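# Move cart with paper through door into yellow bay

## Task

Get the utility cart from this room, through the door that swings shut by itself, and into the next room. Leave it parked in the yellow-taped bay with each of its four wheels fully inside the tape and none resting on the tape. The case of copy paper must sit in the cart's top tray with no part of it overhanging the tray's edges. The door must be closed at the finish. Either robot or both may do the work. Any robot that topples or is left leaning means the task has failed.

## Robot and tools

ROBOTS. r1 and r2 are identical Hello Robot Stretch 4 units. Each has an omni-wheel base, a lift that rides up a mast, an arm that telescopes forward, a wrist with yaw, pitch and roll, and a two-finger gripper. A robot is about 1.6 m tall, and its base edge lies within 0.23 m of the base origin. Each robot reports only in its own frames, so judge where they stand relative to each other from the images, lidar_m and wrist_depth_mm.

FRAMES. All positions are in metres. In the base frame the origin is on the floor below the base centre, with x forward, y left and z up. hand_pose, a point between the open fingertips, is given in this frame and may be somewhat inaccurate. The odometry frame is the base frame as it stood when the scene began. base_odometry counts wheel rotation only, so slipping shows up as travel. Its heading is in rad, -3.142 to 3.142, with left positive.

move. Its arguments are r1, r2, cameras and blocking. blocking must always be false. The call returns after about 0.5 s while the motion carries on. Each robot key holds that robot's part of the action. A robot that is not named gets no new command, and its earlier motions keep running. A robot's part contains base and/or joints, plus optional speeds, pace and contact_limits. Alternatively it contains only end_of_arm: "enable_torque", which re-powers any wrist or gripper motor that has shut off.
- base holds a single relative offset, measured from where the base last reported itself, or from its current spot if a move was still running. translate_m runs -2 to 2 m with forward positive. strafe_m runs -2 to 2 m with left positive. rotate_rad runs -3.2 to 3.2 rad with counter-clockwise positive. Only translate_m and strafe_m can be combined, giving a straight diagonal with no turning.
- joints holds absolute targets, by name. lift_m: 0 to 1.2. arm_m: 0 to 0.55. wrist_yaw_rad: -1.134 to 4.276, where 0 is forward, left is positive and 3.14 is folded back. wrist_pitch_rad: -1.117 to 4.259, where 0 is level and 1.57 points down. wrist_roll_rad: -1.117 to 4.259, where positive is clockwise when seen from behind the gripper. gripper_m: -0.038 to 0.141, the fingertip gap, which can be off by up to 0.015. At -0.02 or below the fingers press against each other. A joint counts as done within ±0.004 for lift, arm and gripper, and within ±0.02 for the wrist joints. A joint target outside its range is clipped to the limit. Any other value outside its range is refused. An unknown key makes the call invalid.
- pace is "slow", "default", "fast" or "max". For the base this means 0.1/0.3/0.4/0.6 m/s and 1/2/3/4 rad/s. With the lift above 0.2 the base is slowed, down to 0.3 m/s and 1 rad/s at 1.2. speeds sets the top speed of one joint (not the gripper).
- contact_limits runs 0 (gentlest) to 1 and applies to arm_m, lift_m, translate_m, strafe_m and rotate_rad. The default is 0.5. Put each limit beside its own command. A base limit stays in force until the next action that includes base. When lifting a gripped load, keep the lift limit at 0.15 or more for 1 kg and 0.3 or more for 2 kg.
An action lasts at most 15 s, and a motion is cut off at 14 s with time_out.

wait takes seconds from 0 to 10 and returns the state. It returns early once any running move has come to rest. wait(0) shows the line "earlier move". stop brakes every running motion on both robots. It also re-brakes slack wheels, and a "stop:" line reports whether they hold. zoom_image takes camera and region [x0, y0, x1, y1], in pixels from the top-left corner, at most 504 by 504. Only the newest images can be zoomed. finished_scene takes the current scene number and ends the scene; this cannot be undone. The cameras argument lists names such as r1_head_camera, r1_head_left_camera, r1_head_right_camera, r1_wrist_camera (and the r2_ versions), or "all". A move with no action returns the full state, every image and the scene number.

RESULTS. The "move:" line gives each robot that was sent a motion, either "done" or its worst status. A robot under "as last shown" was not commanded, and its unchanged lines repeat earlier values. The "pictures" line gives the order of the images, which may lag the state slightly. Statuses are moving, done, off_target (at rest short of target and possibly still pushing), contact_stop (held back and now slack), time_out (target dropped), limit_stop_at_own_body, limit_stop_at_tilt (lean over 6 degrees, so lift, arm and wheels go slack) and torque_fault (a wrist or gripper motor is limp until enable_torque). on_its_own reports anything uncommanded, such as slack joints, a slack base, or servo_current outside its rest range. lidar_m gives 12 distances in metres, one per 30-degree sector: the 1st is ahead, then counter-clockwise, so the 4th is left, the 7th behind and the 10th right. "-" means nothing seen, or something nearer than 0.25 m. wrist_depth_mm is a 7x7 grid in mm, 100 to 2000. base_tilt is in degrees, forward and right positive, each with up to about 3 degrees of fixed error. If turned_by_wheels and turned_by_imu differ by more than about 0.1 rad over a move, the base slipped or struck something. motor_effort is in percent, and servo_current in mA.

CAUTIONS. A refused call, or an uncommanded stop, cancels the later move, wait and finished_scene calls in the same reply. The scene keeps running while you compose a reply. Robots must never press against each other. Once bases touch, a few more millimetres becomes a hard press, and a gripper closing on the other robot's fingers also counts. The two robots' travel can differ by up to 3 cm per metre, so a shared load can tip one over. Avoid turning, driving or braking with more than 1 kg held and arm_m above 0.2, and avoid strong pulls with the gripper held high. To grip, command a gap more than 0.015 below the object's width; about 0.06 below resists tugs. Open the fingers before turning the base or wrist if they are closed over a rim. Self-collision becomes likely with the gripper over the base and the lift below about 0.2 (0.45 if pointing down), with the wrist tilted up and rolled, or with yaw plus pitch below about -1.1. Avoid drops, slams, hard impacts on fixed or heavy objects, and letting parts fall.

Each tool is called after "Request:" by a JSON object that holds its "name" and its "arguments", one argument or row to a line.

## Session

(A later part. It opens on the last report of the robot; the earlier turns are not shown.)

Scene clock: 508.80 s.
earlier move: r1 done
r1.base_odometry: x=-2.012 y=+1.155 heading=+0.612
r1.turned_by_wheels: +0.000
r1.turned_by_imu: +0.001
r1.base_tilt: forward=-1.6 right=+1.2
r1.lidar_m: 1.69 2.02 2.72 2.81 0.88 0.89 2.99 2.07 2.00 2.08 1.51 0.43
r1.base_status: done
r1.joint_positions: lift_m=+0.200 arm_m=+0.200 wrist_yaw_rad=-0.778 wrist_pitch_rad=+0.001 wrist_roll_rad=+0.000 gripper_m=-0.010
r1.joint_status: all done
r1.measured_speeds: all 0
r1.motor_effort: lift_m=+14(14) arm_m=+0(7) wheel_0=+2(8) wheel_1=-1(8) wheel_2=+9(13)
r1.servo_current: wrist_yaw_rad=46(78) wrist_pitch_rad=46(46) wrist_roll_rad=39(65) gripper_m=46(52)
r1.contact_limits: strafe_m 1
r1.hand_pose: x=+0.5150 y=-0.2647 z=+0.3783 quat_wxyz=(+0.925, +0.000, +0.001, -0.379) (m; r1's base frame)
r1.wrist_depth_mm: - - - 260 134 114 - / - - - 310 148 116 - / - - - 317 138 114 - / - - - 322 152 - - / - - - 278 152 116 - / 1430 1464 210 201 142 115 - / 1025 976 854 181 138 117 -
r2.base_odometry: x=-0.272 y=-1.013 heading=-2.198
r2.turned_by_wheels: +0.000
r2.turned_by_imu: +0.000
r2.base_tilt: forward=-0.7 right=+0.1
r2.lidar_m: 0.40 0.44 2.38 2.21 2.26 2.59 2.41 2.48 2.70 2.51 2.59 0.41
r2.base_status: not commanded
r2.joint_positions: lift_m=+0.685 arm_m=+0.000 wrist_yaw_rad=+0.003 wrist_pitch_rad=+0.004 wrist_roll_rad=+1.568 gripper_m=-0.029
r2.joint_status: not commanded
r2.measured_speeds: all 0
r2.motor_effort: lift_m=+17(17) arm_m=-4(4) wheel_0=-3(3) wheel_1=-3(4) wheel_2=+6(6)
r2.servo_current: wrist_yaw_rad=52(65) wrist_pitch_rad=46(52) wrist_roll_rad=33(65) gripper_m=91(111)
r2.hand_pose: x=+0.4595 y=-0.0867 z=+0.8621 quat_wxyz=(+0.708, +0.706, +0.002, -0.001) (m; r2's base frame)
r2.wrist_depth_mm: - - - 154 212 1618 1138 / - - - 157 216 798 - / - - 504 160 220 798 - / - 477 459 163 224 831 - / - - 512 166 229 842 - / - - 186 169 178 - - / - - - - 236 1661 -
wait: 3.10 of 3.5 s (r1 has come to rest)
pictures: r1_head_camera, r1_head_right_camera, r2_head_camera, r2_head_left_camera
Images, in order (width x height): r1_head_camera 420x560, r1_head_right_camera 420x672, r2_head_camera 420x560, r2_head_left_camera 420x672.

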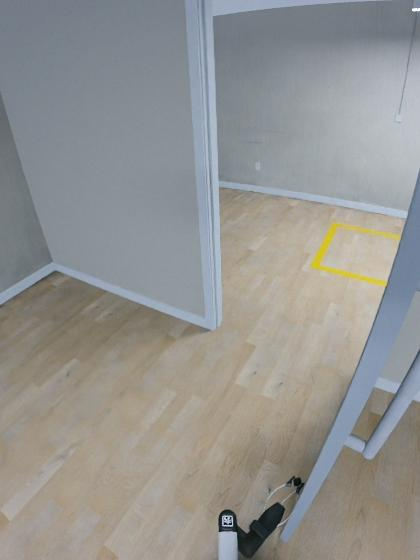

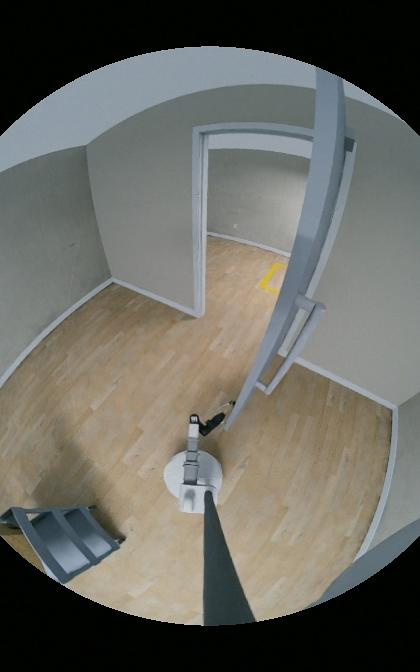

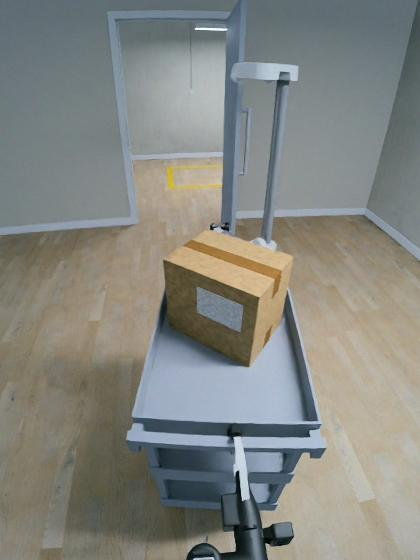

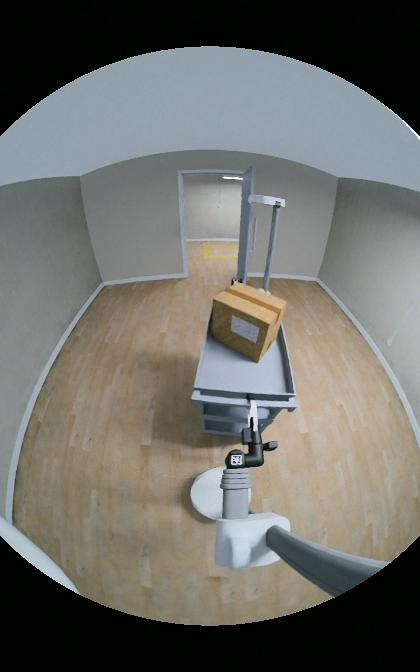

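Request:
{"name": "move", "arguments": {
  "r1": {"base":{"translate_m":-0.2},"joints":{"arm_m":0.4},"pace":"slow"},
  "r2": {"base":{"translate_m":0.3,"strafe_m":0.3},"pace":"slow"},
  "blocking": false
}}

Request:
{"name": "wait", "arguments": {
  "seconds": 3.5
}}

Request:
{"name": "wait", "arguments": {
  "seconds": 3,
  "cameras": ["r1_head_right_camera","r2_head_camera","r2_wrist_camera"]
}}

Scene clock: 543.17 s.
move: r1 moving; r2 moving
r1.base_odometry: x=-2.023 y=+1.148 heading=+0.613
r1.turned_by_wheels: +0.001
r1.turned_by_imu: +0.001
r1.base_tilt: forward=-1.6 right=+1.3
r1.lidar_m: 1.70 2.04 2.73 2.82 0.87 0.86 2.95 2.07 2.00 2.06 1.55 0.45
r1.base_status: translate_m moving
r1.joint_positions: lift_m=+0.200 arm_m=+0.213 wrist_yaw_rad=-0.778 wrist_pitch_rad=+0.001 wrist_roll_rad=+0.000 gripper_m=-0.010
r1.joint_status: arm_m moving
r1.measured_speeds: translate_m=-0.048 strafe_m=+0.000 rotate_rad=+0.000 lift_m=+0.000 arm_m=+0.049 wrist_yaw_rad=+0.000 wrist_pitch_rad=+0.000 wrist_roll_rad=+0.000
r1.motor_effort: lift_m=+14(14) arm_m=+3(5) wheel_0=+2(3) wheel_1=-5(5) wheel_2=+12(13)
r1.servo_current: wrist_yaw_rad=72(72) wrist_pitch_rad=33(52) wrist_roll_rad=65(65) gripper_m=39(52)
r1.hand_pose: x=+0.5277 y=-0.2647 z=+0.3783 quat_wxyz=(+0.925, +0.000, +0.001, -0.379) (m; r1's base frame)
r1.wrist_depth_mm: - - - 263 134 114 - / - - - 312 148 116 - / - - - 320 139 115 - / - - - 327 152 - - / - - - 281 153 116 - / 1397 1430 211 201 142 115 - / 1042 960 854 181 138 116 -
r2.base_odometry: x=-0.270 y=-1.026 heading=-2.199
r2.turned_by_wheels: -0.001
r2.turned_by_imu: +0.000
r2.base_tilt: forward=-0.7 right=+0.2
r2.lidar_m: 0.38 0.43 2.40 2.19 2.24 2.61 2.43 2.48 2.69 2.52 2.55 0.42
r2.base_status: translate_m moving; strafe_m moving
r2.joint_positions: lift_m=+0.685 arm_m=+0.000 wrist_yaw_rad=+0.000 wrist_pitch_rad=+0.004 wrist_roll_rad=+1.568 gripper_m=-0.029
r2.joint_status: not commanded
r2.measured_speeds: translate_m=+0.036 strafe_m=+0.035 rotate_rad=-0.001 lift_m=+0.000 arm_m=+0.000 wrist_yaw_rad=-0.018 wrist_pitch_rad=+0.000 wrist_roll_rad=+0.000
r2.motor_effort: lift_m=+17(17) arm_m=-4(4) wheel_0=-5(8) wheel_1=+7(9) wheel_2=-11(11)
r2.servo_current: wrist_yaw_rad=46(52) wrist_pitch_rad=46(46) wrist_roll_rad=46(65) gripper_m=104(104)
r2.hand_pose: x=+0.4593 y=-0.0873 z=+0.8621 quat_wxyz=(+0.708, +0.706, +0.002, -0.001) (m; r2's base frame)
r2.wrist_depth_mm: - - - 156 213 1618 1160 / - - - 158 217 1464 - / - - 508 161 220 809 - / - 473 459 163 224 820 - / - - 512 166 228 842 - / - - 186 169 178 - - / - - - - 235 1576 -
pictures: none

Scene clock: 545.93 s.
earlier move: r1 done; r2 moving
r1.base_odometry: x=-2.176 y=+1.040 heading=+0.614
r1.turned_by_wheels: +0.001
r1.turned_by_imu: +0.003
r1.base_tilt: forward=-1.6 right=+1.2
r1.lidar_m: 1.90 2.27 2.82 0.65 0.64 0.67 2.81 2.02 1.89 1.98 1.71 0.63
r1.base_status: done
r1.joint_positions: lift_m=+0.200 arm_m=+0.400 wrist_yaw_rad=-0.778 wrist_pitch_rad=+0.001 wrist_roll_rad=+0.000 gripper_m=-0.010
r1.joint_status: all done
r1.measured_speeds: all 0
r1.motor_effort: lift_m=+14(14) arm_m=+4(6) wheel_0=+5(7) wheel_1=+0(6) wheel_2=+11(14)
r1.servo_current: wrist_yaw_rad=59(78) wrist_pitch_rad=46(52) wrist_roll_rad=52(65) gripper_m=39(52)
r1.hand_pose: x=+0.7150 y=-0.2647 z=+0.3783 quat_wxyz=(+0.925, +0.000, +0.001, -0.379) (m; r1's base frame)
r1.wrist_depth_mm: - - - 315 136 114 - / - - - 320 150 115 - / - - - 327 140 114 - / - - - 332 153 - - / - - - 285 154 116 - / 1430 1430 210 202 142 115 - / 1008 960 866 182 138 116 -
r2.base_odometry: x=-0.228 y=-1.288 heading=-2.199
r2.turned_by_wheels: +0.000
r2.turned_by_imu: +0.001
r2.base_tilt: forward=-0.7 right=+0.1
r2.lidar_m: 0.43 0.55 2.19 2.05 2.08 2.70 2.62 2.68 2.88 2.70 2.74 0.37
r2.base_status: translate_m moving; strafe_m moving
r2.joint_positions: lift_m=+0.685 arm_m=+0.000 wrist_yaw_rad=-0.003 wrist_pitch_rad=+0.004 wrist_roll_rad=+1.568 gripper_m=-0.029
r2.joint_status: not commanded
r2.measured_speeds: translate_m=+0.071 strafe_m=+0.071 rotate_rad=+0.000 lift_m=+0.000 arm_m=+0.000 wrist_yaw_rad=+0.000 wrist_pitch_rad=+0.000 wrist_roll_rad=+0.000
r2.motor_effort: lift_m=+17(17) arm_m=-4(4) wheel_0=-3(13) wheel_1=+6(9) wheel_2=-10(13)
r2.servo_current: wrist_yaw_rad=46(59) wrist_pitch_rad=46(52) wrist_roll_rad=59(65) gripper_m=98(104)
r2.hand_pose: x=+0.4590 y=-0.0884 z=+0.8621 quat_wxyz=(+0.708, +0.706, +0.000, -0.003) (m; r2's base frame)
r2.wrist_depth_mm: - 455 452 107 163 - - / - 402 402 117 175 - - / - 469 452 124 188 - - / - - 564 134 203 - - / - - - 146 218 1808 - / - - 186 160 177 1464 488 / - - - - - 1576 455
wait: 2.77 of 3.5 s (r1 has come to rest)
pictures: none

Scene clock: 548.17 s.
earlier move: r2 done
r1.base_odometry: x=-2.176 y=+1.040 heading=+0.614
r1.turned_by_wheels: +0.000
r1.turned_by_imu: +0.000
r1.base_tilt: forward=-1.6 right=+1.3
r1.lidar_m: 1.91 2.26 2.81 0.60 0.59 0.66 2.79 1.97 1.89 1.97 1.70 0.62
r1.base_status: done
r1.joint_positions: lift_m=+0.200 arm_m=+0.400 wrist_yaw_rad=-0.778 wrist_pitch_rad=+0.001 wrist_roll_rad=+0.000 gripper_m=-0.010
r1.joint_status: all done
r1.measured_speeds: all 0
r1.motor_effort: lift_m=+14(14) arm_m=+4(6) wheel_0=+6(7) wheel_1=+0(6) wheel_2=+11(14)
r1.servo_current: wrist_yaw_rad=59(78) wrist_pitch_rad=39(52) wrist_roll_rad=46(65) gripper_m=46(52)
r1.hand_pose: x=+0.7150 y=-0.2647 z=+0.3783 quat_wxyz=(+0.925, +0.000, +0.001, -0.379) (m; r1's base frame)
r1.wrist_depth_mm: - - - 317 136 114 - / - - - 319 150 116 - / - - - 329 140 114 - / - - - 334 153 - - / - - - 283 155 116 - / 1464 1464 210 201 143 115 - / 1025 960 854 181 138 116 -
r2.base_odometry: x=-0.205 y=-1.432 heading=-2.199
r2.turned_by_wheels: +0.000
r2.turned_by_imu: +0.000
r2.base_tilt: forward=-0.7 right=+0.1
r2.lidar_m: 0.44 3.07 2.12 1.97 2.00 2.55 2.73 2.80 2.99 2.76 2.85 0.34
r2.base_status: done
r2.joint_positions: lift_m=+0.685 arm_m=+0.000 wrist_yaw_rad=-0.003 wrist_pitch_rad=+0.004 wrist_roll_rad=+1.568 gripper_m=-0.029
r2.joint_status: not commanded
r2.measured_speeds: all 0
r2.motor_effort: lift_m=+17(17) arm_m=-4(4) wheel_0=-4(13) wheel_1=+4(9) wheel_2=-6(13)
r2.servo_current: wrist_yaw_rad=59(65) wrist_pitch_rad=39(52) wrist_roll_rad=46(65) gripper_m=98(104)
r2.hand_pose: x=+0.4590 y=-0.0884 z=+0.8621 quat_wxyz=(+0.708, +0.706, +0.000, -0.003) (m; r2's base frame)
r2.wrist_depth_mm: - 359 364 - 138 - - / - 399 404 - 153 - - / - - 525 - 170 - - / - - - 112 191 - - / - - - 125 212 1708 521 / - - 186 149 179 1464 480 / - - - - 375 373 413
wait: 2.23 of 3 s (r2 has come to rest)
pictures: r1_head_right_camera, r2_head_camera, r2_wrist_camera
Images, in order (width x height): r1_head_right_camera 420x672, r2_head_camera 420x560, r2_wrist_camera 616x392.

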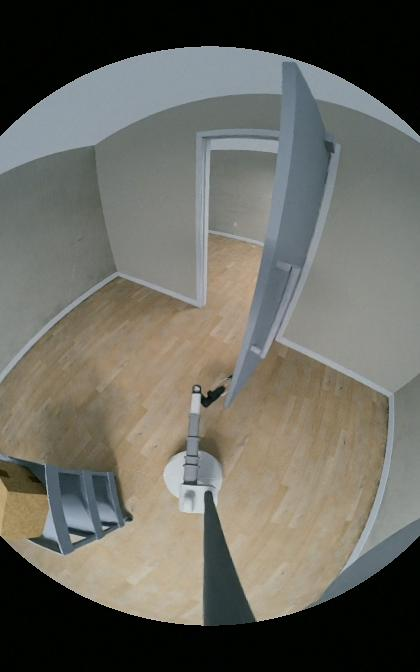

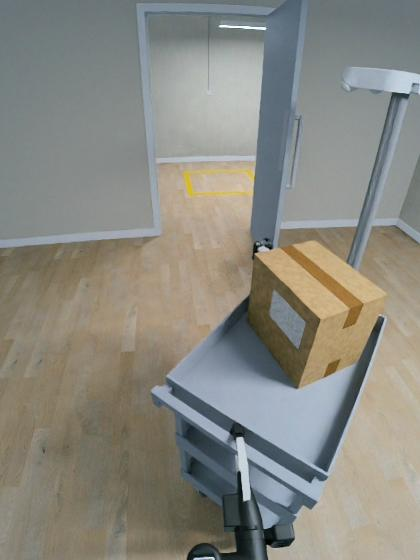

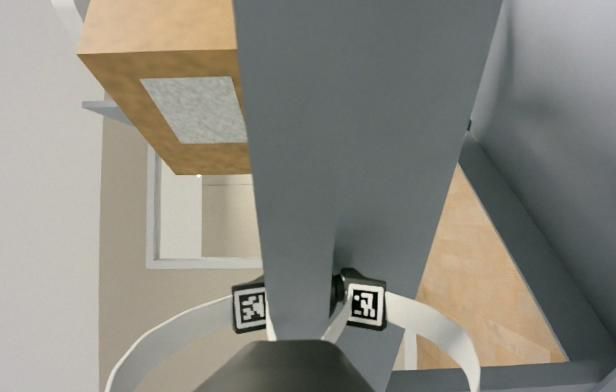

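Request:
{"name": "move", "arguments": {
  "r2": {"base":{"rotate_rad":0.113},"pace":"slow"},
  "blocking": false
}}

Request:
{"name": "wait", "arguments": {
  "seconds": 1.5
}}

Request:
{"name": "move", "arguments": {
  "r2": {"base":{"translate_m":-0.42,"strafe_m":0.27},"pace":"slow"},
  "blocking": false
}}

Request:
{"name": "wait", "arguments": {
  "seconds": 8,
  "cameras": ["r2_head_camera","r2_head_left_camera"]
}}

Scene clock: 568.10 s.
move: r2 moving
r1: as last shown
r1.lidar_m: 1.89 2.27 2.83 0.61 0.59 0.71 2.82 1.99 1.90 1.96 1.71 0.59
r1.motor_effort: lift_m=+14(14) arm_m=+4(4) wheel_0=+6(6) wheel_1=+0(0) wheel_2=+11(11)
r1.servo_current: wrist_yaw_rad=46(78) wrist_pitch_rad=39(52) wrist_roll_rad=46(59) gripper_m=46(52)
r1.wrist_depth_mm: - - - 315 136 114 - / - - - 322 151 115 - / - - - 329 140 114 - / - - - 336 153 - - / - - - 283 155 116 - / 1430 1397 211 202 143 115 - / 1008 976 842 181 139 116 -
r2.base_odometry: x=-0.206 y=-1.432 heading=-2.101
r2.turned_by_wheels: +0.098
r2.turned_by_imu: +0.095
r2.base_tilt: forward=-0.7 right=+0.0
r2.lidar_m: 0.43 2.79 2.02 1.96 2.03 2.84 2.74 2.86 2.89 2.78 2.90 0.31
r2.base_status: rotate_rad moving
r2.joint_positions: lift_m=+0.685 arm_m=+0.000 wrist_yaw_rad=-0.006 wrist_pitch_rad=+0.004 wrist_roll_rad=+1.568 gripper_m=-0.029
r2.joint_status: not commanded
r2.measured_speeds: translate_m=-0.001 strafe_m=+0.002 rotate_rad=+0.190 lift_m=+0.000 arm_m=+0.000 wrist_yaw_rad=+0.000 wrist_pitch_rad=+0.000 wrist_roll_rad=+0.000
r2.motor_effort: lift_m=+17(17) arm_m=-3(4) wheel_0=-9(17) wheel_1=-5(10) wheel_2=-5(11)
r2.servo_current: wrist_yaw_rad=52(59) wrist_pitch_rad=39(46) wrist_roll_rad=39(59) gripper_m=98(98)
r2.hand_pose: x=+0.4588 y=-0.0891 z=+0.8621 quat_wxyz=(+0.708, +0.706, -0.001, -0.004) (m; r2's base frame)
r2.wrist_depth_mm: - 353 345 - - - - / - 469 449 - 137 - - / - - - - 161 - - / - - - - 188 564 - / - - - 115 217 1576 500 / - - 186 138 179 1499 462 / - - - - 384 389 399
pictures: none

Scene clock: 568.57 s.
earlier move: r2 done
r1.base_odometry: x=-2.176 y=+1.040 heading=+0.614
r1.turned_by_wheels: +0.000
r1.turned_by_imu: +0.000
r1.base_tilt: forward=-1.6 right=+1.3
r1.lidar_m: 1.91 2.23 2.82 0.59 0.60 0.71 2.80 2.01 1.89 1.98 1.71 0.61
r1.base_status: not commanded
r1.joint_positions: lift_m=+0.200 arm_m=+0.400 wrist_yaw_rad=-0.778 wrist_pitch_rad=+0.001 wrist_roll_rad=+0.000 gripper_m=-0.010
r1.joint_status: not commanded
r1.measured_speeds: all 0
r1.motor_effort: lift_m=+14(14) arm_m=+4(4) wheel_0=+6(6) wheel_1=+0(1) wheel_2=+11(11)
r1.servo_current: wrist_yaw_rad=52(78) wrist_pitch_rad=46(52) wrist_roll_rad=52(59) gripper_m=46(52)
r1.hand_pose: x=+0.7150 y=-0.2647 z=+0.3783 quat_wxyz=(+0.925, +0.000, +0.001, -0.379) (m; r1's base frame)
r1.wrist_depth_mm: - - - 319 136 114 - / - - - 320 150 116 - / - - - 330 140 114 - / - - - 336 153 - - / - - - 286 155 115 - / 1464 1430 209 202 143 115 - / 1025 946 854 181 139 116 -
r2.base_odometry: x=-0.205 y=-1.432 heading=-2.086
r2.turned_by_wheels: +0.015
r2.turned_by_imu: +0.014
r2.base_tilt: forward=-0.7 right=+0.1
r2.lidar_m: 0.45 2.72 2.01 1.95 2.04 2.85 2.74 2.87 2.86 2.76 2.93 0.33
r2.base_status: done
r2.joint_positions: lift_m=+0.685 arm_m=+0.000 wrist_yaw_rad=+0.001 wrist_pitch_rad=+0.004 wrist_roll_rad=+1.568 gripper_m=-0.029
r2.joint_status: not commanded
r2.measured_speeds: all 0
r2.motor_effort: lift_m=+17(17) arm_m=-4(4) wheel_0=-2(17) wheel_1=-4(10) wheel_2=-3(11)
r2.servo_current: wrist_yaw_rad=33(59) wrist_pitch_rad=46(46) wrist_roll_rad=46(59) gripper_m=91(98)
r2.hand_pose: x=+0.4594 y=-0.0872 z=+0.8621 quat_wxyz=(+0.708, +0.706, +0.002, -0.001) (m; r2's base frame)
r2.wrist_depth_mm: - 359 - - - 115 - / - 496 466 - - - - / - - - - 147 - - / - - - - 181 544 - / - - - - 213 1576 488 / - - 187 125 178 1464 452 / - - - - 387 1576 1060
wait: 0.47 of 1.5 s (r2 has come to rest)
pictures: none

Scene clock: 569.07 s.
move: r2 moving
r1: as last shown
r1.base_tilt: forward=-1.5 right=+1.3
r1.lidar_m: 1.90 2.27 2.82 0.62 0.61 0.75 2.80 1.98 1.91 1.98 1.72 0.60
r1.motor_effort: lift_m=+14(14) arm_m=+4(4) wheel_0=+6(6) wheel_1=+0(0) wheel_2=+11(11)
r1.servo_current: wrist_yaw_rad=72(72) wrist_pitch_rad=52(52) wrist_roll_rad=52(59) gripper_m=46(46)
r1.wrist_depth_mm: - - - 317 136 114 - / - - - 320 150 116 - / - - - 329 140 113 - / - - - 336 154 - - / - - - 283 154 116 - / 1397 1397 211 201 143 115 - / 1008 960 842 181 138 116 -
r2.base_odometry: x=-0.193 y=-1.426 heading=-2.086
r2.turned_by_wheels: +0.000
r2.turned_by_imu: +0.000
r2.base_tilt: forward=-0.6 right=+0.1
r2.lidar_m: 0.45 2.71 2.05 1.97 2.00 2.81 2.74 2.87 2.87 2.76 2.91 0.31
r2.base_status: translate_m moving; strafe_m moving
r2.joint_positions: lift_m=+0.685 arm_m=+0.000 wrist_yaw_rad=+0.000 wrist_pitch_rad=+0.004 wrist_roll_rad=+1.568 gripper_m=-0.029
r2.joint_status: not commanded
r2.measured_speeds: translate_m=-0.046 strafe_m=+0.030 rotate_rad=-0.002 lift_m=+0.000 arm_m=+0.000 wrist_yaw_rad=-0.009 wrist_pitch_rad=+0.000 wrist_roll_rad=+0.000
r2.motor_effort: lift_m=+17(17) arm_m=-4(4) wheel_0=-10(15) wheel_1=+4(4) wheel_2=+8(10)
r2.servo_current: wrist_yaw_rad=39(52) wrist_pitch_rad=46(52) wrist_roll_rad=46(52) gripper_m=91(98)
r2.hand_pose: x=+0.4593 y=-0.0874 z=+0.8621 quat_wxyz=(+0.708, +0.706, +0.001, -0.001) (m; r2's base frame)
r2.wrist_depth_mm: - 357 347 - - 116 - / - 484 462 - - 132 - / - - - - 152 - - / - - - - 179 549 - / - - - - 216 1618 496 / - - 186 132 178 1499 455 / - - - - 392 1537 1060
pictures: none

Scene clock: 574.73 s.
earlier move: r2 done
r1.base_odometry: x=-2.176 y=+1.040 heading=+0.614
r1.turned_by_wheels: +0.000
r1.turned_by_imu: +0.000
r1.base_tilt: forward=-1.5 right=+1.3
r1.lidar_m: 1.92 2.28 2.84 1.16 1.09 4.14 2.78 2.01 1.91 1.98 1.70 0.61
r1.base_status: not commanded
r1.joint_positions: lift_m=+0.200 arm_m=+0.400 wrist_yaw_rad=-0.778 wrist_pitch_rad=+0.001 wrist_roll_rad=+0.000 gripper_m=-0.010
r1.joint_status: not commanded
r1.measured_speeds: all 0
r1.motor_effort: lift_m=+14(14) arm_m=+4(4) wheel_0=+6(6) wheel_1=+0(1) wheel_2=+11(11)
r1.servo_current: wrist_yaw_rad=65(85) wrist_pitch_rad=33(52) wrist_roll_rad=46(65) gripper_m=46(52)
r1.hand_pose: x=+0.7150 y=-0.2647 z=+0.3783 quat_wxyz=(+0.925, +0.000, +0.001, -0.379) (m; r1's base frame)
r1.wrist_depth_mm: - - - 317 136 114 - / - - - 320 150 115 - / - - - 329 140 114 - / - - - 334 153 - - / - - - 285 154 116 - / 1430 1464 211 201 143 115 - / 1008 960 842 181 139 116 -
r2.base_odometry: x=+0.236 y=-1.200 heading=-2.086
r2.turned_by_wheels: +0.001
r2.turned_by_imu: +0.001
r2.base_tilt: forward=-0.6 right=+0.0
r2.lidar_m: 0.44 2.38 1.78 1.68 1.73 2.41 2.32 2.45 3.15 3.04 3.19 0.37
r2.base_status: done
r2.joint_positions: lift_m=+0.685 arm_m=+0.000 wrist_yaw_rad=+0.000 wrist_pitch_rad=+0.004 wrist_roll_rad=+1.568 gripper_m=-0.029
r2.joint_status: not commanded
r2.measured_speeds: all 0
r2.motor_effort: lift_m=+17(17) arm_m=-4(4) wheel_0=-2(16) wheel_1=+4(7) wheel_2=+7(12)
r2.servo_current: wrist_yaw_rad=46(59) wrist_pitch_rad=39(52) wrist_roll_rad=46(65) gripper_m=91(104)
r2.hand_pose: x=+0.4593 y=-0.0873 z=+0.8621 quat_wxyz=(+0.708, +0.706, +0.002, -0.001) (m; r2's base frame)
r2.wrist_depth_mm: - 399 402 - 150 - - / - 379 384 103 163 - - / - 530 477 110 179 - - / - - 627 126 196 - - / - - - 137 215 1661 - / - - 186 155 178 1576 484 / - - - - - 1661 1160
wait: 5.67 of 8 s (r2 has come to rest)
pictures: r2_head_camera, r2_head_left_camera
Images, in order (width x height): r2_head_camera 420x560, r2_head_left_camera 420x672.

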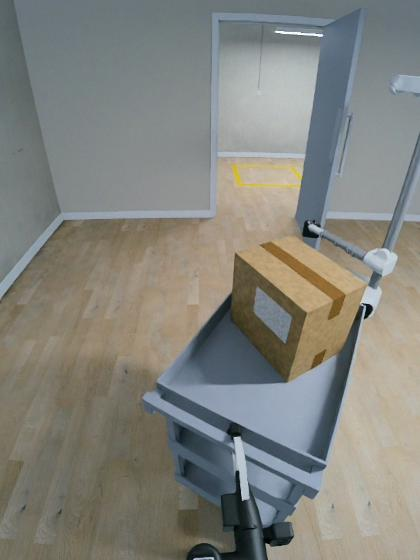

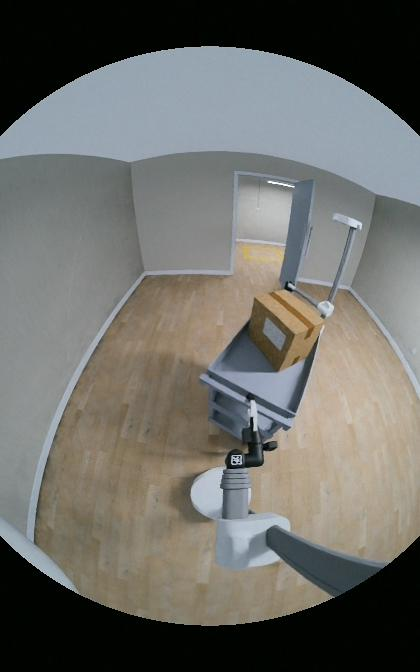

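Request:
{"name": "move", "arguments": {
  "r2": {"base":{"translate_m":0.30,"strafe_m":-0.14},"pace":"slow"},
  "blocking": false
}}

Request:
{"name": "wait", "arguments": {
  "seconds": 6
}}

Request:
{"name": "move", "arguments": {
  "r2": {"base":{"translate_m":-0.05,"strafe_m":-0.25},"pace":"slow"},
  "blocking": false
}}

Request:
{"name": "wait", "arguments": {
  "seconds": 6,
  "cameras": ["r2_head_camera","r1_head_right_camera"]
}}

Scene clock: 586.27 s.
move: r2 moving
r1: as last shown
r1.base_tilt: forward=-1.6 right=+1.3
r1.lidar_m: 1.87 2.28 2.84 1.14 1.09 4.13 2.80 2.00 1.89 1.96 1.69 0.60
r1.servo_current: wrist_yaw_rad=52(72) wrist_pitch_rad=39(46) wrist_roll_rad=59(59) gripper_m=39(46)
r1.wrist_depth_mm: - - - 317 136 114 - / - - - 322 150 115 - / - - - 327 140 114 - / - - - 336 154 - - / - - - 283 155 116 - / 1397 1430 210 201 143 115 - / 1008 946 854 181 138 116 -
r2.base_odometry: x=+0.225 y=-1.208 heading=-2.085
r2.turned_by_wheels: +0.000
r2.turned_by_imu: +0.001
r2.base_tilt: forward=-0.7 right=+0.1
r2.lidar_m: 0.43 2.39 1.77 1.67 1.74 2.41 2.32 2.46 3.15 3.04 3.17 0.36
r2.base_status: translate_m moving; strafe_m moving
r2.joint_positions: lift_m=+0.685 arm_m=+0.000 wrist_yaw_rad=+0.000 wrist_pitch_rad=+0.004 wrist_roll_rad=+1.568 gripper_m=-0.029
r2.joint_status: not commanded
r2.measured_speeds: translate_m=+0.048 strafe_m=-0.022 rotate_rad=-0.001 lift_m=+0.000 arm_m=+0.000 wrist_yaw_rad=+0.000 wrist_pitch_rad=+0.000 wrist_roll_rad=+0.000
r2.motor_effort: lift_m=+17(17) arm_m=-4(4) wheel_0=+7(12) wheel_1=+5(6) wheel_2=-8(10)
r2.servo_current: wrist_yaw_rad=46(52) wrist_pitch_rad=46(52) wrist_roll_rad=46(59) gripper_m=91(104)
r2.hand_pose: x=+0.4593 y=-0.0873 z=+0.8621 quat_wxyz=(+0.708, +0.706, +0.002, -0.001) (m; r2's base frame)
r2.wrist_depth_mm: - 399 399 - 150 - - / - 382 387 102 163 - - / - - 480 109 178 - - / - - 640 125 196 - - / - - - 137 214 1708 - / - - 186 154 177 1464 480 / - - - - - 1618 1160
pictures: none

Scene clock: 590.27 s.
earlier move: r2 done
r1.base_odometry: x=-2.176 y=+1.040 heading=+0.614
r1.turned_by_wheels: +0.000
r1.turned_by_imu: +0.000
r1.base_tilt: forward=-1.6 right=+1.3
r1.lidar_m: 1.91 2.28 2.83 0.80 0.77 4.13 2.78 2.00 1.89 1.96 1.71 0.62
r1.base_status: not commanded
r1.joint_positions: lift_m=+0.200 arm_m=+0.400 wrist_yaw_rad=-0.778 wrist_pitch_rad=+0.001 wrist_roll_rad=+0.000 gripper_m=-0.010
r1.joint_status: not commanded
r1.measured_speeds: all 0
r1.motor_effort: lift_m=+14(14) arm_m=+4(4) wheel_0=+6(6) wheel_1=+0(1) wheel_2=+11(11)
r1.servo_current: wrist_yaw_rad=59(78) wrist_pitch_rad=39(52) wrist_roll_rad=46(65) gripper_m=46(52)
r1.hand_pose: x=+0.7150 y=-0.2647 z=+0.3783 quat_wxyz=(+0.925, +0.000, +0.001, -0.379) (m; r1's base frame)
r1.wrist_depth_mm: - - - 317 137 114 - / - - - 320 150 115 - / - - - 327 140 114 - / - - - 332 153 - - / - - - 286 154 116 - / 1397 1430 211 202 143 115 - / 1008 946 866 180 138 116 -
r2.base_odometry: x=-0.033 y=-1.392 heading=-2.085
r2.turned_by_wheels: +0.000
r2.turned_by_imu: +0.002
r2.base_tilt: forward=-0.7 right=+0.0
r2.lidar_m: 0.43 2.58 1.91 1.83 1.89 2.70 2.64 2.77 3.03 2.88 3.05 0.34
r2.base_status: done
r2.joint_positions: lift_m=+0.685 arm_m=+0.000 wrist_yaw_rad=+0.001 wrist_pitch_rad=+0.004 wrist_roll_rad=+1.568 gripper_m=-0.029
r2.joint_status: not commanded
r2.measured_speeds: all 0
r2.motor_effort: lift_m=+17(17) arm_m=-4(4) wheel_0=+6(14) wheel_1=+5(8) wheel_2=-5(12)
r2.servo_current: wrist_yaw_rad=52(59) wrist_pitch_rad=39(52) wrist_roll_rad=59(59) gripper_m=91(104)
r2.hand_pose: x=+0.4594 y=-0.0871 z=+0.8621 quat_wxyz=(+0.708, +0.706, +0.002, -0.001) (m; r2's base frame)
r2.wrist_depth_mm: - 343 338 - 123 - - / - 427 433 - 138 - - / - - 597 - 161 - - / - - - - 181 - - / - - - 116 214 1576 512 / - - 187 137 178 1618 459 / - - - - 387 382 387
wait: 4.00 of 6 s (r2 has come to rest)
pictures: none

Scene clock: 590.77 s.
move: r2 moving
r1: as last shown
r1.lidar_m: 1.92 2.27 2.82 0.79 0.80 4.13 2.82 1.98 1.91 1.97 1.70 0.60
r1.motor_effort: lift_m=+14(14) arm_m=+4(4) wheel_0=+5(6) wheel_1=+0(0) wheel_2=+11(11)
r1.servo_current: wrist_yaw_rad=52(65) wrist_pitch_rad=46(46) wrist_roll_rad=72(72) gripper_m=46(46)
r1.wrist_depth_mm: - - - 317 136 114 - / - - - 322 151 115 - / - - - 329 140 114 - / - - - 334 153 - - / - - - 283 154 116 - / 1430 1430 211 201 142 115 - / 1042 960 831 182 138 116 -
r2.base_odometry: x=-0.043 y=-1.384 heading=-2.084
r2.turned_by_wheels: +0.001
r2.turned_by_imu: +0.001
r2.base_tilt: forward=-0.7 right=+0.0
r2.lidar_m: 0.42 2.58 1.92 1.84 1.91 2.70 2.61 2.76 2.99 2.89 3.03 0.31
r2.base_status: translate_m moving; strafe_m moving
r2.joint_positions: lift_m=+0.685 arm_m=+0.000 wrist_yaw_rad=+0.003 wrist_pitch_rad=+0.004 wrist_roll_rad=+1.568 gripper_m=-0.029
r2.joint_status: not commanded
r2.measured_speeds: translate_m=-0.010 strafe_m=-0.051 rotate_rad=-0.001 lift_m=+0.000 arm_m=+0.000 wrist_yaw_rad=+0.000 wrist_pitch_rad=+0.000 wrist_roll_rad=+0.000
r2.motor_effort: lift_m=+17(17) arm_m=-4(4) wheel_0=+12(13) wheel_1=-6(8) wheel_2=+9(9)
r2.servo_current: wrist_yaw_rad=52(52) wrist_pitch_rad=46(46) wrist_roll_rad=39(52) gripper_m=91(98)
r2.hand_pose: x=+0.4596 y=-0.0866 z=+0.8621 quat_wxyz=(+0.708, +0.706, +0.002, +0.000) (m; r2's base frame)
r2.wrist_depth_mm: - 342 336 - 122 - - / - 424 427 - 137 - - / - - 591 - 160 - - / - - - - 181 193 - / - - - 114 213 1576 508 / - - 187 135 178 1618 462 / - - - - 382 382 387
pictures: none

Scene clock: 594.03 s.
earlier move: r2 done
r1.base_odometry: x=-2.176 y=+1.040 heading=+0.614
r1.turned_by_wheels: +0.000
r1.turned_by_imu: +0.000
r1.base_tilt: forward=-1.6 right=+1.3
r1.lidar_m: 1.93 2.27 2.82 0.73 0.66 4.15 2.82 2.01 1.89 1.97 1.68 0.62
r1.base_status: not commanded
r1.joint_positions: lift_m=+0.200 arm_m=+0.400 wrist_yaw_rad=-0.778 wrist_pitch_rad=+0.001 wrist_roll_rad=+0.000 gripper_m=-0.010
r1.joint_status: not commanded
r1.measured_speeds: all 0
r1.motor_effort: lift_m=+14(14) arm_m=+4(4) wheel_0=+6(7) wheel_1=+0(1) wheel_2=+11(11)
r1.servo_current: wrist_yaw_rad=65(72) wrist_pitch_rad=39(52) wrist_roll_rad=52(72) gripper_m=39(52)
r1.hand_pose: x=+0.7150 y=-0.2647 z=+0.3783 quat_wxyz=(+0.925, +0.000, +0.001, -0.379) (m; r1's base frame)
r1.wrist_depth_mm: - - - 317 137 114 - / - - - 320 150 116 - / - - - 329 140 114 - / - - - 334 153 - - / - - - 285 154 116 - / 1430 1397 210 200 143 115 - / 1008 960 854 181 139 116 -
r2.base_odometry: x=-0.226 y=-1.226 heading=-2.085
r2.turned_by_wheels: -0.001
r2.turned_by_imu: +0.000
r2.base_tilt: forward=-0.7 right=+0.1
r2.lidar_m: 0.40 0.51 2.15 2.08 2.15 2.68 2.58 2.72 2.74 2.65 2.80 0.40
r2.base_status: done
r2.joint_positions: lift_m=+0.685 arm_m=+0.000 wrist_yaw_rad=+0.003 wrist_pitch_rad=+0.004 wrist_roll_rad=+1.568 gripper_m=-0.029
r2.joint_status: not commanded
r2.measured_speeds: all 0
r2.motor_effort: lift_m=+17(17) arm_m=-4(4) wheel_0=+5(16) wheel_1=-5(9) wheel_2=+7(10)
r2.servo_current: wrist_yaw_rad=39(65) wrist_pitch_rad=46(52) wrist_roll_rad=46(59) gripper_m=91(104)
r2.hand_pose: x=+0.4596 y=-0.0865 z=+0.8621 quat_wxyz=(+0.708, +0.706, +0.003, +0.000) (m; r2's base frame)
r2.wrist_depth_mm: - - 530 123 179 - - / - 466 449 127 187 - - / - 442 433 135 198 - - / - - 521 146 212 - - / - - 640 154 221 - - / - - 186 166 177 1576 - / - - - - - 1661 469
wait: 3.27 of 6 s (r2 has come to rest)
pictures: r1_head_right_camera, r2_head_camera
Images, in order (width x height): r1_head_right_camera 420x672, r2_head_camera 420x560.

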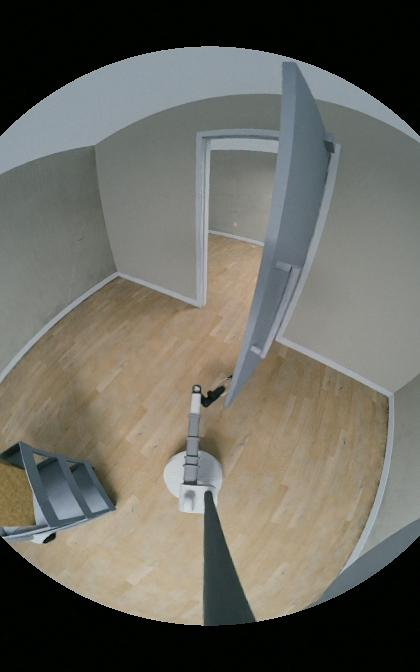

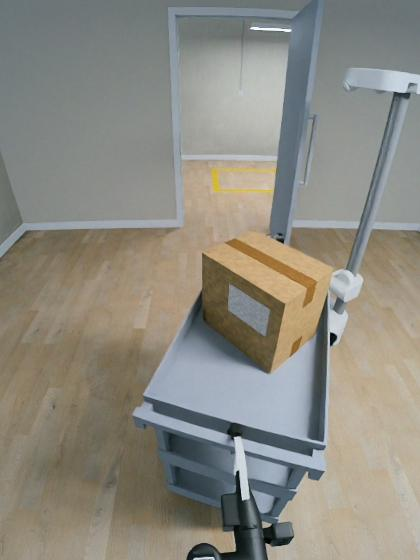

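Request:
{"name": "move", "arguments": {
  "r2": {"base":{"strafe_m":-0.2},"pace":"slow"},
  "r1": {"base":{"translate_m":-0.1},"joints":{"arm_m":0.5},"pace":"slow"},
  "blocking": false
}}

Request:
{"name": "wait", "arguments": {
  "seconds": 2
}}

Request:
{"name": "wait", "arguments": {
  "seconds": 3,
  "cameras": ["r2_head_camera","r1_head_right_camera"]
}}

Scene clock: 606.27 s.
move: r1 moving; r2 moving
r1.base_odometry: x=-2.186 y=+1.033 heading=+0.615
r1.turned_by_wheels: +0.001
r1.turned_by_imu: +0.001
r1.base_tilt: forward=-1.6 right=+1.3
r1.lidar_m: 1.91 2.26 2.83 0.74 0.63 4.14 2.81 1.98 1.89 1.97 1.72 0.64
r1.base_status: translate_m moving
r1.joint_positions: lift_m=+0.200 arm_m=+0.413 wrist_yaw_rad=-0.778 wrist_pitch_rad=+0.001 wrist_roll_rad=+0.000 gripper_m=-0.010
r1.joint_status: arm_m moving
r1.measured_speeds: translate_m=-0.048 strafe_m=+0.000 rotate_rad=+0.001 lift_m=+0.000 arm_m=+0.049 wrist_yaw_rad=+0.000 wrist_pitch_rad=+0.000 wrist_roll_rad=+0.000
r1.motor_effort: lift_m=+14(14) arm_m=+2(7) wheel_0=+3(5) wheel_1=+0(3) wheel_2=+13(15)
r1.servo_current: wrist_yaw_rad=52(65) wrist_pitch_rad=46(52) wrist_roll_rad=39(59) gripper_m=46(46)
r1.hand_pose: x=+0.7277 y=-0.2647 z=+0.3783 quat_wxyz=(+0.925, +0.000, +0.001, -0.379) (m; r1's base frame)
r1.wrist_depth_mm: - - - 320 135 114 - / - - - 324 150 115 - / - - - 330 139 114 - / - - - 285 153 - - / - - - 289 154 115 - / 1430 1430 211 201 142 115 - / 1008 960 854 181 138 116 -
r2.base_odometry: x=-0.239 y=-1.219 heading=-2.085
r2.turned_by_wheels: +0.000
r2.turned_by_imu: +0.001
r2.base_tilt: forward=-0.7 right=+0.1
r2.lidar_m: 0.42 0.49 2.15 2.09 2.18 2.67 2.58 2.70 2.73 2.66 2.79 0.39
r2.base_status: strafe_m moving
r2.joint_positions: lift_m=+0.685 arm_m=+0.000 wrist_yaw_rad=+0.003 wrist_pitch_rad=+0.004 wrist_roll_rad=+1.568 gripper_m=-0.029
r2.joint_status: not commanded
r2.measured_speeds: translate_m=+0.000 strafe_m=-0.056 rotate_rad=+0.000 lift_m=+0.000 arm_m=+0.000 wrist_yaw_rad=+0.000 wrist_pitch_rad=+0.000 wrist_roll_rad=+0.000
r2.motor_effort: lift_m=+17(17) arm_m=-4(4) wheel_0=+8(13) wheel_1=-9(9) wheel_2=+1(3)
r2.servo_current: wrist_yaw_rad=52(59) wrist_pitch_rad=46(46) wrist_roll_rad=46(65) gripper_m=91(98)
r2.hand_pose: x=+0.4596 y=-0.0865 z=+0.8621 quat_wxyz=(+0.708, +0.706, +0.003, +0.000) (m; r2's base frame)
r2.wrist_depth_mm: - - 544 125 179 - - / - 473 459 129 189 - - / - 436 427 137 199 - - / - - 508 146 213 - - / - - 634 154 221 - - / - - 187 167 179 1576 - / - - - - - 1708 473
pictures: none

Scene clock: 608.03 s.
earlier move: r1 done; r2 moving
r1.base_odometry: x=-2.257 y=+0.983 heading=+0.615
r1.turned_by_wheels: +0.000
r1.turned_by_imu: +0.001
r1.base_tilt: forward=-1.5 right=+1.3
r1.lidar_m: 2.00 2.41 2.86 0.62 0.54 1.66 2.72 1.95 1.85 1.91 1.76 0.71
r1.base_status: done
r1.joint_positions: lift_m=+0.200 arm_m=+0.500 wrist_yaw_rad=-0.778 wrist_pitch_rad=+0.001 wrist_roll_rad=+0.000 gripper_m=-0.010
r1.joint_status: all done
r1.measured_speeds: all 0
r1.motor_effort: lift_m=+14(14) arm_m=+4(7) wheel_0=+7(8) wheel_1=+1(3) wheel_2=+11(15)
r1.servo_current: wrist_yaw_rad=33(78) wrist_pitch_rad=39(52) wrist_roll_rad=59(72) gripper_m=46(52)
r1.hand_pose: x=+0.8150 y=-0.2647 z=+0.3783 quat_wxyz=(+0.925, +0.000, +0.001, -0.379) (m; r1's base frame)
r1.wrist_depth_mm: - - - 324 136 114 - / - - - 329 150 115 - / - - - 334 140 113 - / - - - 286 154 - - / - - - 289 155 115 - / 1397 1430 210 202 143 115 - / 1025 960 842 182 138 116 -
r2.base_odometry: x=-0.382 y=-1.138 heading=-2.085
r2.turned_by_wheels: +0.000
r2.turned_by_imu: +0.000
r2.base_tilt: forward=-0.7 right=+0.1
r2.lidar_m: 0.40 0.41 2.36 2.26 2.34 2.69 2.58 2.71 2.57 2.48 2.61 0.44
r2.base_status: strafe_m moving
r2.joint_positions: lift_m=+0.685 arm_m=+0.000 wrist_yaw_rad=+0.003 wrist_pitch_rad=+0.004 wrist_roll_rad=+1.568 gripper_m=-0.029
r2.joint_status: not commanded
r2.measured_speeds: translate_m=+0.000 strafe_m=-0.069 rotate_rad=-0.002 lift_m=+0.000 arm_m=+0.000 wrist_yaw_rad=+0.000 wrist_pitch_rad=+0.000 wrist_roll_rad=+0.000
r2.motor_effort: lift_m=+17(17) arm_m=-4(4) wheel_0=+7(13) wheel_1=-4(9) wheel_2=+0(3)
r2.servo_current: wrist_yaw_rad=59(59) wrist_pitch_rad=46(46) wrist_roll_rad=52(65) gripper_m=98(98)
r2.hand_pose: x=+0.4596 y=-0.0865 z=+0.8621 quat_wxyz=(+0.708, +0.706, +0.003, +0.000) (m; r2's base frame)
r2.wrist_depth_mm: - - - 154 213 1229 - / - - - 157 216 1098 - / - - 517 160 220 809 - / - 477 452 163 224 831 - / - - 512 166 228 831 - / - - 186 169 178 - - / - - - - 236 1661 -
wait: 1.77 of 2 s (r1 has come to rest)
pictures: none

Scene clock: 608.90 s.
earlier move: r2 done
r1.base_odometry: x=-2.257 y=+0.983 heading=+0.615
r1.turned_by_wheels: +0.000
r1.turned_by_imu: +0.000
r1.base_tilt: forward=-1.6 right=+1.3
r1.lidar_m: 2.01 2.41 2.88 0.61 0.52 1.52 2.72 1.96 1.86 1.92 1.80 0.71
r1.base_status: done
r1.joint_positions: lift_m=+0.200 arm_m=+0.500 wrist_yaw_rad=-0.778 wrist_pitch_rad=+0.001 wrist_roll_rad=+0.000 gripper_m=-0.010
r1.joint_status: all done
r1.measured_speeds: all 0
r1.motor_effort: lift_m=+14(14) arm_m=+4(7) wheel_0=+7(8) wheel_1=+1(3) wheel_2=+11(15)
r1.servo_current: wrist_yaw_rad=59(78) wrist_pitch_rad=46(52) wrist_roll_rad=52(72) gripper_m=46(52)
r1.hand_pose: x=+0.8150 y=-0.2647 z=+0.3783 quat_wxyz=(+0.925, +0.000, +0.001, -0.379) (m; r1's base frame)
r1.wrist_depth_mm: - - - 324 136 114 - / - - - 327 151 115 - / - - - 334 140 113 - / - - - 285 154 - - / - - - 289 155 115 - / 1397 1430 210 201 143 115 - / 991 960 854 181 138 116 -
r2.base_odometry: x=-0.400 y=-1.127 heading=-2.085
r2.turned_by_wheels: +0.000
r2.turned_by_imu: +0.000
r2.base_tilt: forward=-0.7 right=+0.1
r2.lidar_m: 0.39 0.40 2.37 2.28 2.37 2.66 2.59 2.71 2.54 2.46 2.59 0.42
r2.base_status: done
r2.joint_positions: lift_m=+0.685 arm_m=+0.000 wrist_yaw_rad=+0.003 wrist_pitch_rad=+0.004 wrist_roll_rad=+1.568 gripper_m=-0.029
r2.joint_status: not commanded
r2.measured_speeds: all 0
r2.motor_effort: lift_m=+17(17) arm_m=-4(4) wheel_0=+5(13) wheel_1=-3(9) wheel_2=+0(3)
r2.servo_current: wrist_yaw_rad=52(59) wrist_pitch_rad=39(52) wrist_roll_rad=46(65) gripper_m=98(104)
r2.hand_pose: x=+0.4596 y=-0.0865 z=+0.8621 quat_wxyz=(+0.708, +0.706, +0.003, +0.000) (m; r2's base frame)
r2.wrist_depth_mm: - - - 159 216 1205 - / - - - 160 220 1160 - / - - 535 163 223 809 - / - 469 462 165 225 831 - / - - 508 167 229 842 - / - - 186 169 178 - - / - - - - 235 1576 -
wait: 0.87 of 3 s (r2 has come to rest)
pictures: r1_head_right_camera, r2_head_camera
Images, in order (width x height): r1_head_right_camera 420x672, r2_head_camera 420x560.

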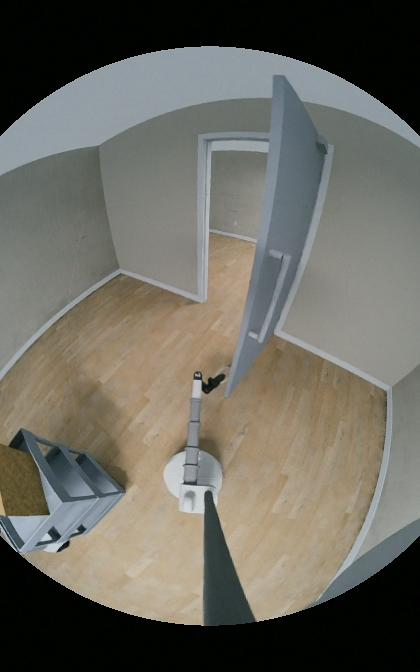

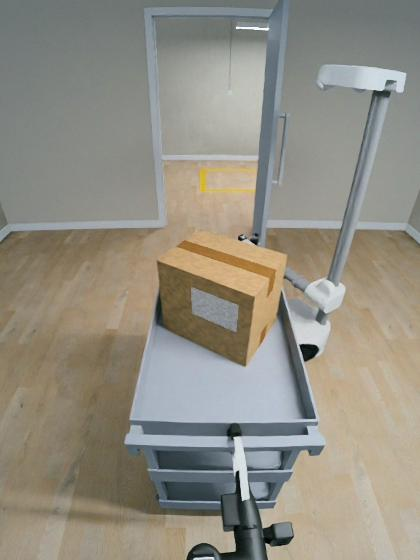

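Request:
{"name": "move", "arguments": {
  "r2": {"base":{"strafe_m":-0.1},"pace":"slow"},
  "blocking": false
}}

Request:
{"name": "wait", "arguments": {
  "seconds": 3
}}

Request:
{"name": "move", "arguments": {
  "r2": {"base":{"translate_m":0.5,"strafe_m":0.08},"pace":"slow"},
  "blocking": false
}}

Request:
{"name": "wait", "arguments": {
  "seconds": 8,
  "cameras": ["r2_head_camera","r1_head_right_camera"]
}}

Scene clock: 621.83 s.
move: r2 moving
r1: as last shown
r1.lidar_m: 1.99 2.39 2.86 0.60 0.52 1.53 2.73 1.91 1.85 1.91 1.79 0.68
r1.motor_effort: lift_m=+14(14) arm_m=+4(4) wheel_0=+7(8) wheel_1=+1(1) wheel_2=+11(11)
r1.servo_current: wrist_yaw_rad=72(72) wrist_pitch_rad=39(46) wrist_roll_rad=65(65) gripper_m=46(46)
r1.wrist_depth_mm: - - - 325 137 114 - / - - - 329 151 115 - / - - - 336 140 113 - / - - - 285 153 - - / - - - 289 155 115 - / 1464 1397 210 201 143 115 - / 1008 960 842 181 138 116 -
r2.base_odometry: x=-0.413 y=-1.120 heading=-2.085
r2.turned_by_wheels: +0.000
r2.turned_by_imu: +0.001
r2.base_tilt: forward=-0.7 right=+0.0
r2.lidar_m: 0.39 0.42 2.38 2.30 2.39 2.68 2.57 2.71 2.53 2.45 2.54 0.42
r2.base_status: strafe_m moving
r2.joint_positions: lift_m=+0.685 arm_m=+0.000 wrist_yaw_rad=+0.003 wrist_pitch_rad=+0.004 wrist_roll_rad=+1.568 gripper_m=-0.029
r2.joint_status: not commanded
r2.measured_speeds: translate_m=+0.000 strafe_m=-0.057 rotate_rad=+0.001 lift_m=+0.000 arm_m=+0.000 wrist_yaw_rad=+0.000 wrist_pitch_rad=+0.000 wrist_roll_rad=+0.000
r2.motor_effort: lift_m=+17(17) arm_m=-4(4) wheel_0=+6(11) wheel_1=-7(8) wheel_2=-1(2)
r2.servo_current: wrist_yaw_rad=33(52) wrist_pitch_rad=52(52) wrist_roll_rad=52(59) gripper_m=91(98)
r2.hand_pose: x=+0.4596 y=-0.0865 z=+0.8621 quat_wxyz=(+0.708, +0.706, +0.003, +0.000) (m; r2's base frame)
r2.wrist_depth_mm: - - - 160 219 1229 1025 / - - - 162 221 1229 - / - - 549 164 224 820 - / - 473 462 165 226 842 - / - - 500 167 229 842 - / - - 186 170 178 - - / - - - - 234 1537 -
pictures: none

Scene clock: 623.47 s.
earlier move: r2 done
r1.base_odometry: x=-2.257 y=+0.983 heading=+0.615
r1.turned_by_wheels: +0.000
r1.turned_by_imu: +0.000
r1.base_tilt: forward=-1.6 right=+1.3
r1.lidar_m: 1.99 2.39 2.88 0.59 0.49 0.92 2.72 1.93 1.85 1.92 1.78 0.71
r1.base_status: not commanded
r1.joint_positions: lift_m=+0.200 arm_m=+0.500 wrist_yaw_rad=-0.778 wrist_pitch_rad=+0.001 wrist_roll_rad=+0.000 gripper_m=-0.010
r1.joint_status: not commanded
r1.measured_speeds: all 0
r1.motor_effort: lift_m=+14(14) arm_m=+4(4) wheel_0=+7(8) wheel_1=+1(1) wheel_2=+11(11)
r1.servo_current: wrist_yaw_rad=65(85) wrist_pitch_rad=39(46) wrist_roll_rad=46(65) gripper_m=46(46)
r1.hand_pose: x=+0.8150 y=-0.2647 z=+0.3783 quat_wxyz=(+0.925, +0.000, +0.001, -0.379) (m; r1's base frame)
r1.wrist_depth_mm: - - - 322 136 114 - / - - - 329 151 115 - / - - - 336 140 114 - / - - - 285 153 - - / - - - 290 155 115 - / 1430 1397 211 202 142 115 - / 1008 960 842 182 138 116 -
r2.base_odometry: x=-0.487 y=-1.078 heading=-2.085
r2.turned_by_wheels: +0.000
r2.turned_by_imu: +0.000
r2.base_tilt: forward=-0.7 right=+0.1
r2.lidar_m: 0.37 0.40 2.49 2.37 2.47 2.68 2.58 2.70 2.45 2.33 2.48 0.44
r2.base_status: done
r2.joint_positions: lift_m=+0.685 arm_m=+0.000 wrist_yaw_rad=+0.003 wrist_pitch_rad=+0.004 wrist_roll_rad=+1.568 gripper_m=-0.029
r2.joint_status: not commanded
r2.measured_speeds: all 0
r2.motor_effort: lift_m=+17(17) arm_m=-3(4) wheel_0=+6(13) wheel_1=-5(9) wheel_2=+0(2)
r2.servo_current: wrist_yaw_rad=65(65) wrist_pitch_rad=46(52) wrist_roll_rad=39(65) gripper_m=98(104)
r2.hand_pose: x=+0.4596 y=-0.0865 z=+0.8621 quat_wxyz=(+0.708, +0.706, +0.003, +0.000) (m; r2's base frame)
r2.wrist_depth_mm: - 1160 - 178 240 268 250 / - - - 177 236 1255 - / - - 1921 174 236 798 - / - - 496 173 233 842 - / - 488 469 172 232 820 - / - - 186 170 178 820 - / - - 559 - 229 - -
wait: 1.63 of 3 s (r2 has come to rest)
pictures: none

Scene clock: 623.97 s.
move: r2 moving
r1: as last shown
r1.lidar_m: 2.00 2.40 2.87 0.60 0.49 0.91 2.73 1.94 1.83 1.92 1.79 0.71
r1.motor_effort: lift_m=+14(14) arm_m=+4(4) wheel_0=+7(7) wheel_1=+1(1) wheel_2=+11(11)
r1.servo_current: wrist_yaw_rad=52(59) wrist_pitch_rad=46(52) wrist_roll_rad=33(52) gripper_m=46(46)
r1.wrist_depth_mm: - - - 325 136 114 - / - - - 329 151 115 - / - - - 336 140 114 - / - - - 285 154 - - / - - - 289 155 115 - / 1430 1430 210 202 142 115 - / 1008 960 854 181 138 116 -
r2.base_odometry: x=-0.492 y=-1.090 heading=-2.085
r2.turned_by_wheels: +0.000
r2.turned_by_imu: +0.000
r2.base_tilt: forward=-0.7 right=+0.1
r2.lidar_m: 0.36 0.37 2.45 2.36 2.52 2.70 2.60 2.72 2.46 2.36 2.49 0.43
r2.base_status: translate_m moving; strafe_m moving
r2.joint_positions: lift_m=+0.685 arm_m=+0.000 wrist_yaw_rad=-0.002 wrist_pitch_rad=+0.004 wrist_roll_rad=+1.568 gripper_m=-0.029
r2.joint_status: not commanded
r2.measured_speeds: translate_m=+0.049 strafe_m=+0.008 rotate_rad=-0.003 lift_m=+0.000 arm_m=+0.000 wrist_yaw_rad=-0.025 wrist_pitch_rad=+0.000 wrist_roll_rad=+0.000
r2.motor_effort: lift_m=+17(17) arm_m=-4(4) wheel_0=+5(10) wheel_1=+7(8) wheel_2=-14(14)
r2.servo_current: wrist_yaw_rad=46(59) wrist_pitch_rad=46(52) wrist_roll_rad=46(52) gripper_m=91(98)
r2.hand_pose: x=+0.4591 y=-0.0880 z=+0.8621 quat_wxyz=(+0.708, +0.706, +0.001, -0.002) (m; r2's base frame)
r2.wrist_depth_mm: - 1160 - 181 247 267 253 / - - - 179 242 1255 - / - - - 176 237 831 - / - - 517 175 235 842 - / - 480 469 172 231 820 - / - - 187 169 179 - - / - - 544 - 225 - -
pictures: none

Scene clock: 629.43 s.
earlier move: r2 contact_stop
r1.base_odometry: x=-2.257 y=+0.983 heading=+0.615
r1.turned_by_wheels: +0.000
r1.turned_by_imu: +0.000
r1.base_tilt: forward=-1.6 right=+1.3
r1.lidar_m: 1.99 2.38 0.25 0.25 0.32 4.05 2.74 1.94 1.85 1.93 1.78 0.71
r1.base_status: not commanded
r1.joint_positions: lift_m=+0.200 arm_m=+0.500 wrist_yaw_rad=-0.778 wrist_pitch_rad=+0.001 wrist_roll_rad=+0.000 gripper_m=-0.010
r1.joint_status: not commanded
r1.measured_speeds: all 0
r1.motor_effort: lift_m=+14(14) arm_m=-4(4) wheel_0=+5(7) wheel_1=+5(10) wheel_2=+11(11)
r1.servo_current: wrist_yaw_rad=46(104) wrist_pitch_rad=46(52) wrist_roll_rad=46(78) gripper_m=46(52)
r1.hand_pose: x=+0.8150 y=-0.2647 z=+0.3783 quat_wxyz=(+0.925, +0.000, +0.001, -0.379) (m; r1's base frame)
r1.wrist_depth_mm: - - - 322 135 113 - / - - - 325 150 115 - / - - - 332 139 113 - / - - - 285 153 - - / - - - 290 155 115 - / 1430 1397 211 201 143 115 - / 1008 976 842 181 138 116 -
r2.base_odometry: x=-0.641 y=-1.538 heading=-2.004
r2.turned_by_wheels: +0.080
r2.turned_by_imu: +0.144
r2.base_tilt: forward=-0.7 right=+0.1
r2.lidar_m: 0.44 2.77 2.29 2.26 2.50 3.06 3.05 3.04 2.51 2.48 1.03 0.35
r2.base_status: translate_m contact_stop (by the wheels' count: +0.477 of +0.500); strafe_m contact_stop (by the wheels' count: +0.092 of +0.080)
r2.joint_positions: lift_m=+0.685 arm_m=+0.000 wrist_yaw_rad=+0.001 wrist_pitch_rad=+0.004 wrist_roll_rad=+1.568 gripper_m=-0.029
r2.joint_status: not commanded
r2.measured_speeds: all 0
r2.on_its_own: the wheels are slack since a contact_stop
r2.motor_effort: lift_m=+17(17) arm_m=+2(5) wheel_0=+1(27) wheel_1=+0(15) wheel_2=+0(16)
r2.servo_current: wrist_yaw_rad=33(137) wrist_pitch_rad=39(52) wrist_roll_rad=46(65) gripper_m=78(98)
r2.hand_pose: x=+0.4594 y=-0.0871 z=+0.8621 quat_wxyz=(+0.708, +0.706, +0.002, -0.001) (m; r2's base frame)
r2.wrist_depth_mm: - 410 407 - 144 - - / - 389 387 - 158 - - / - - 484 106 175 - - / - - - 116 196 - - / - - - 134 220 1708 - / - - 185 159 178 1618 500 / - - - - - 1708 459
wait: 5.47 of 8 s (r2 has come to rest)
pictures: r1_head_right_camera, r2_head_camera
Images, in order (width x height): r1_head_right_camera 420x672, r2_head_camera 420x560.

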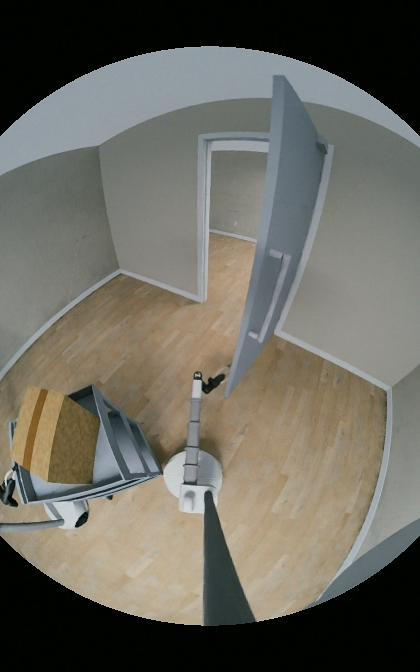

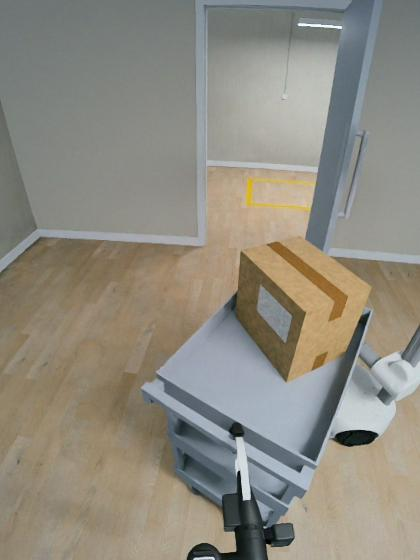

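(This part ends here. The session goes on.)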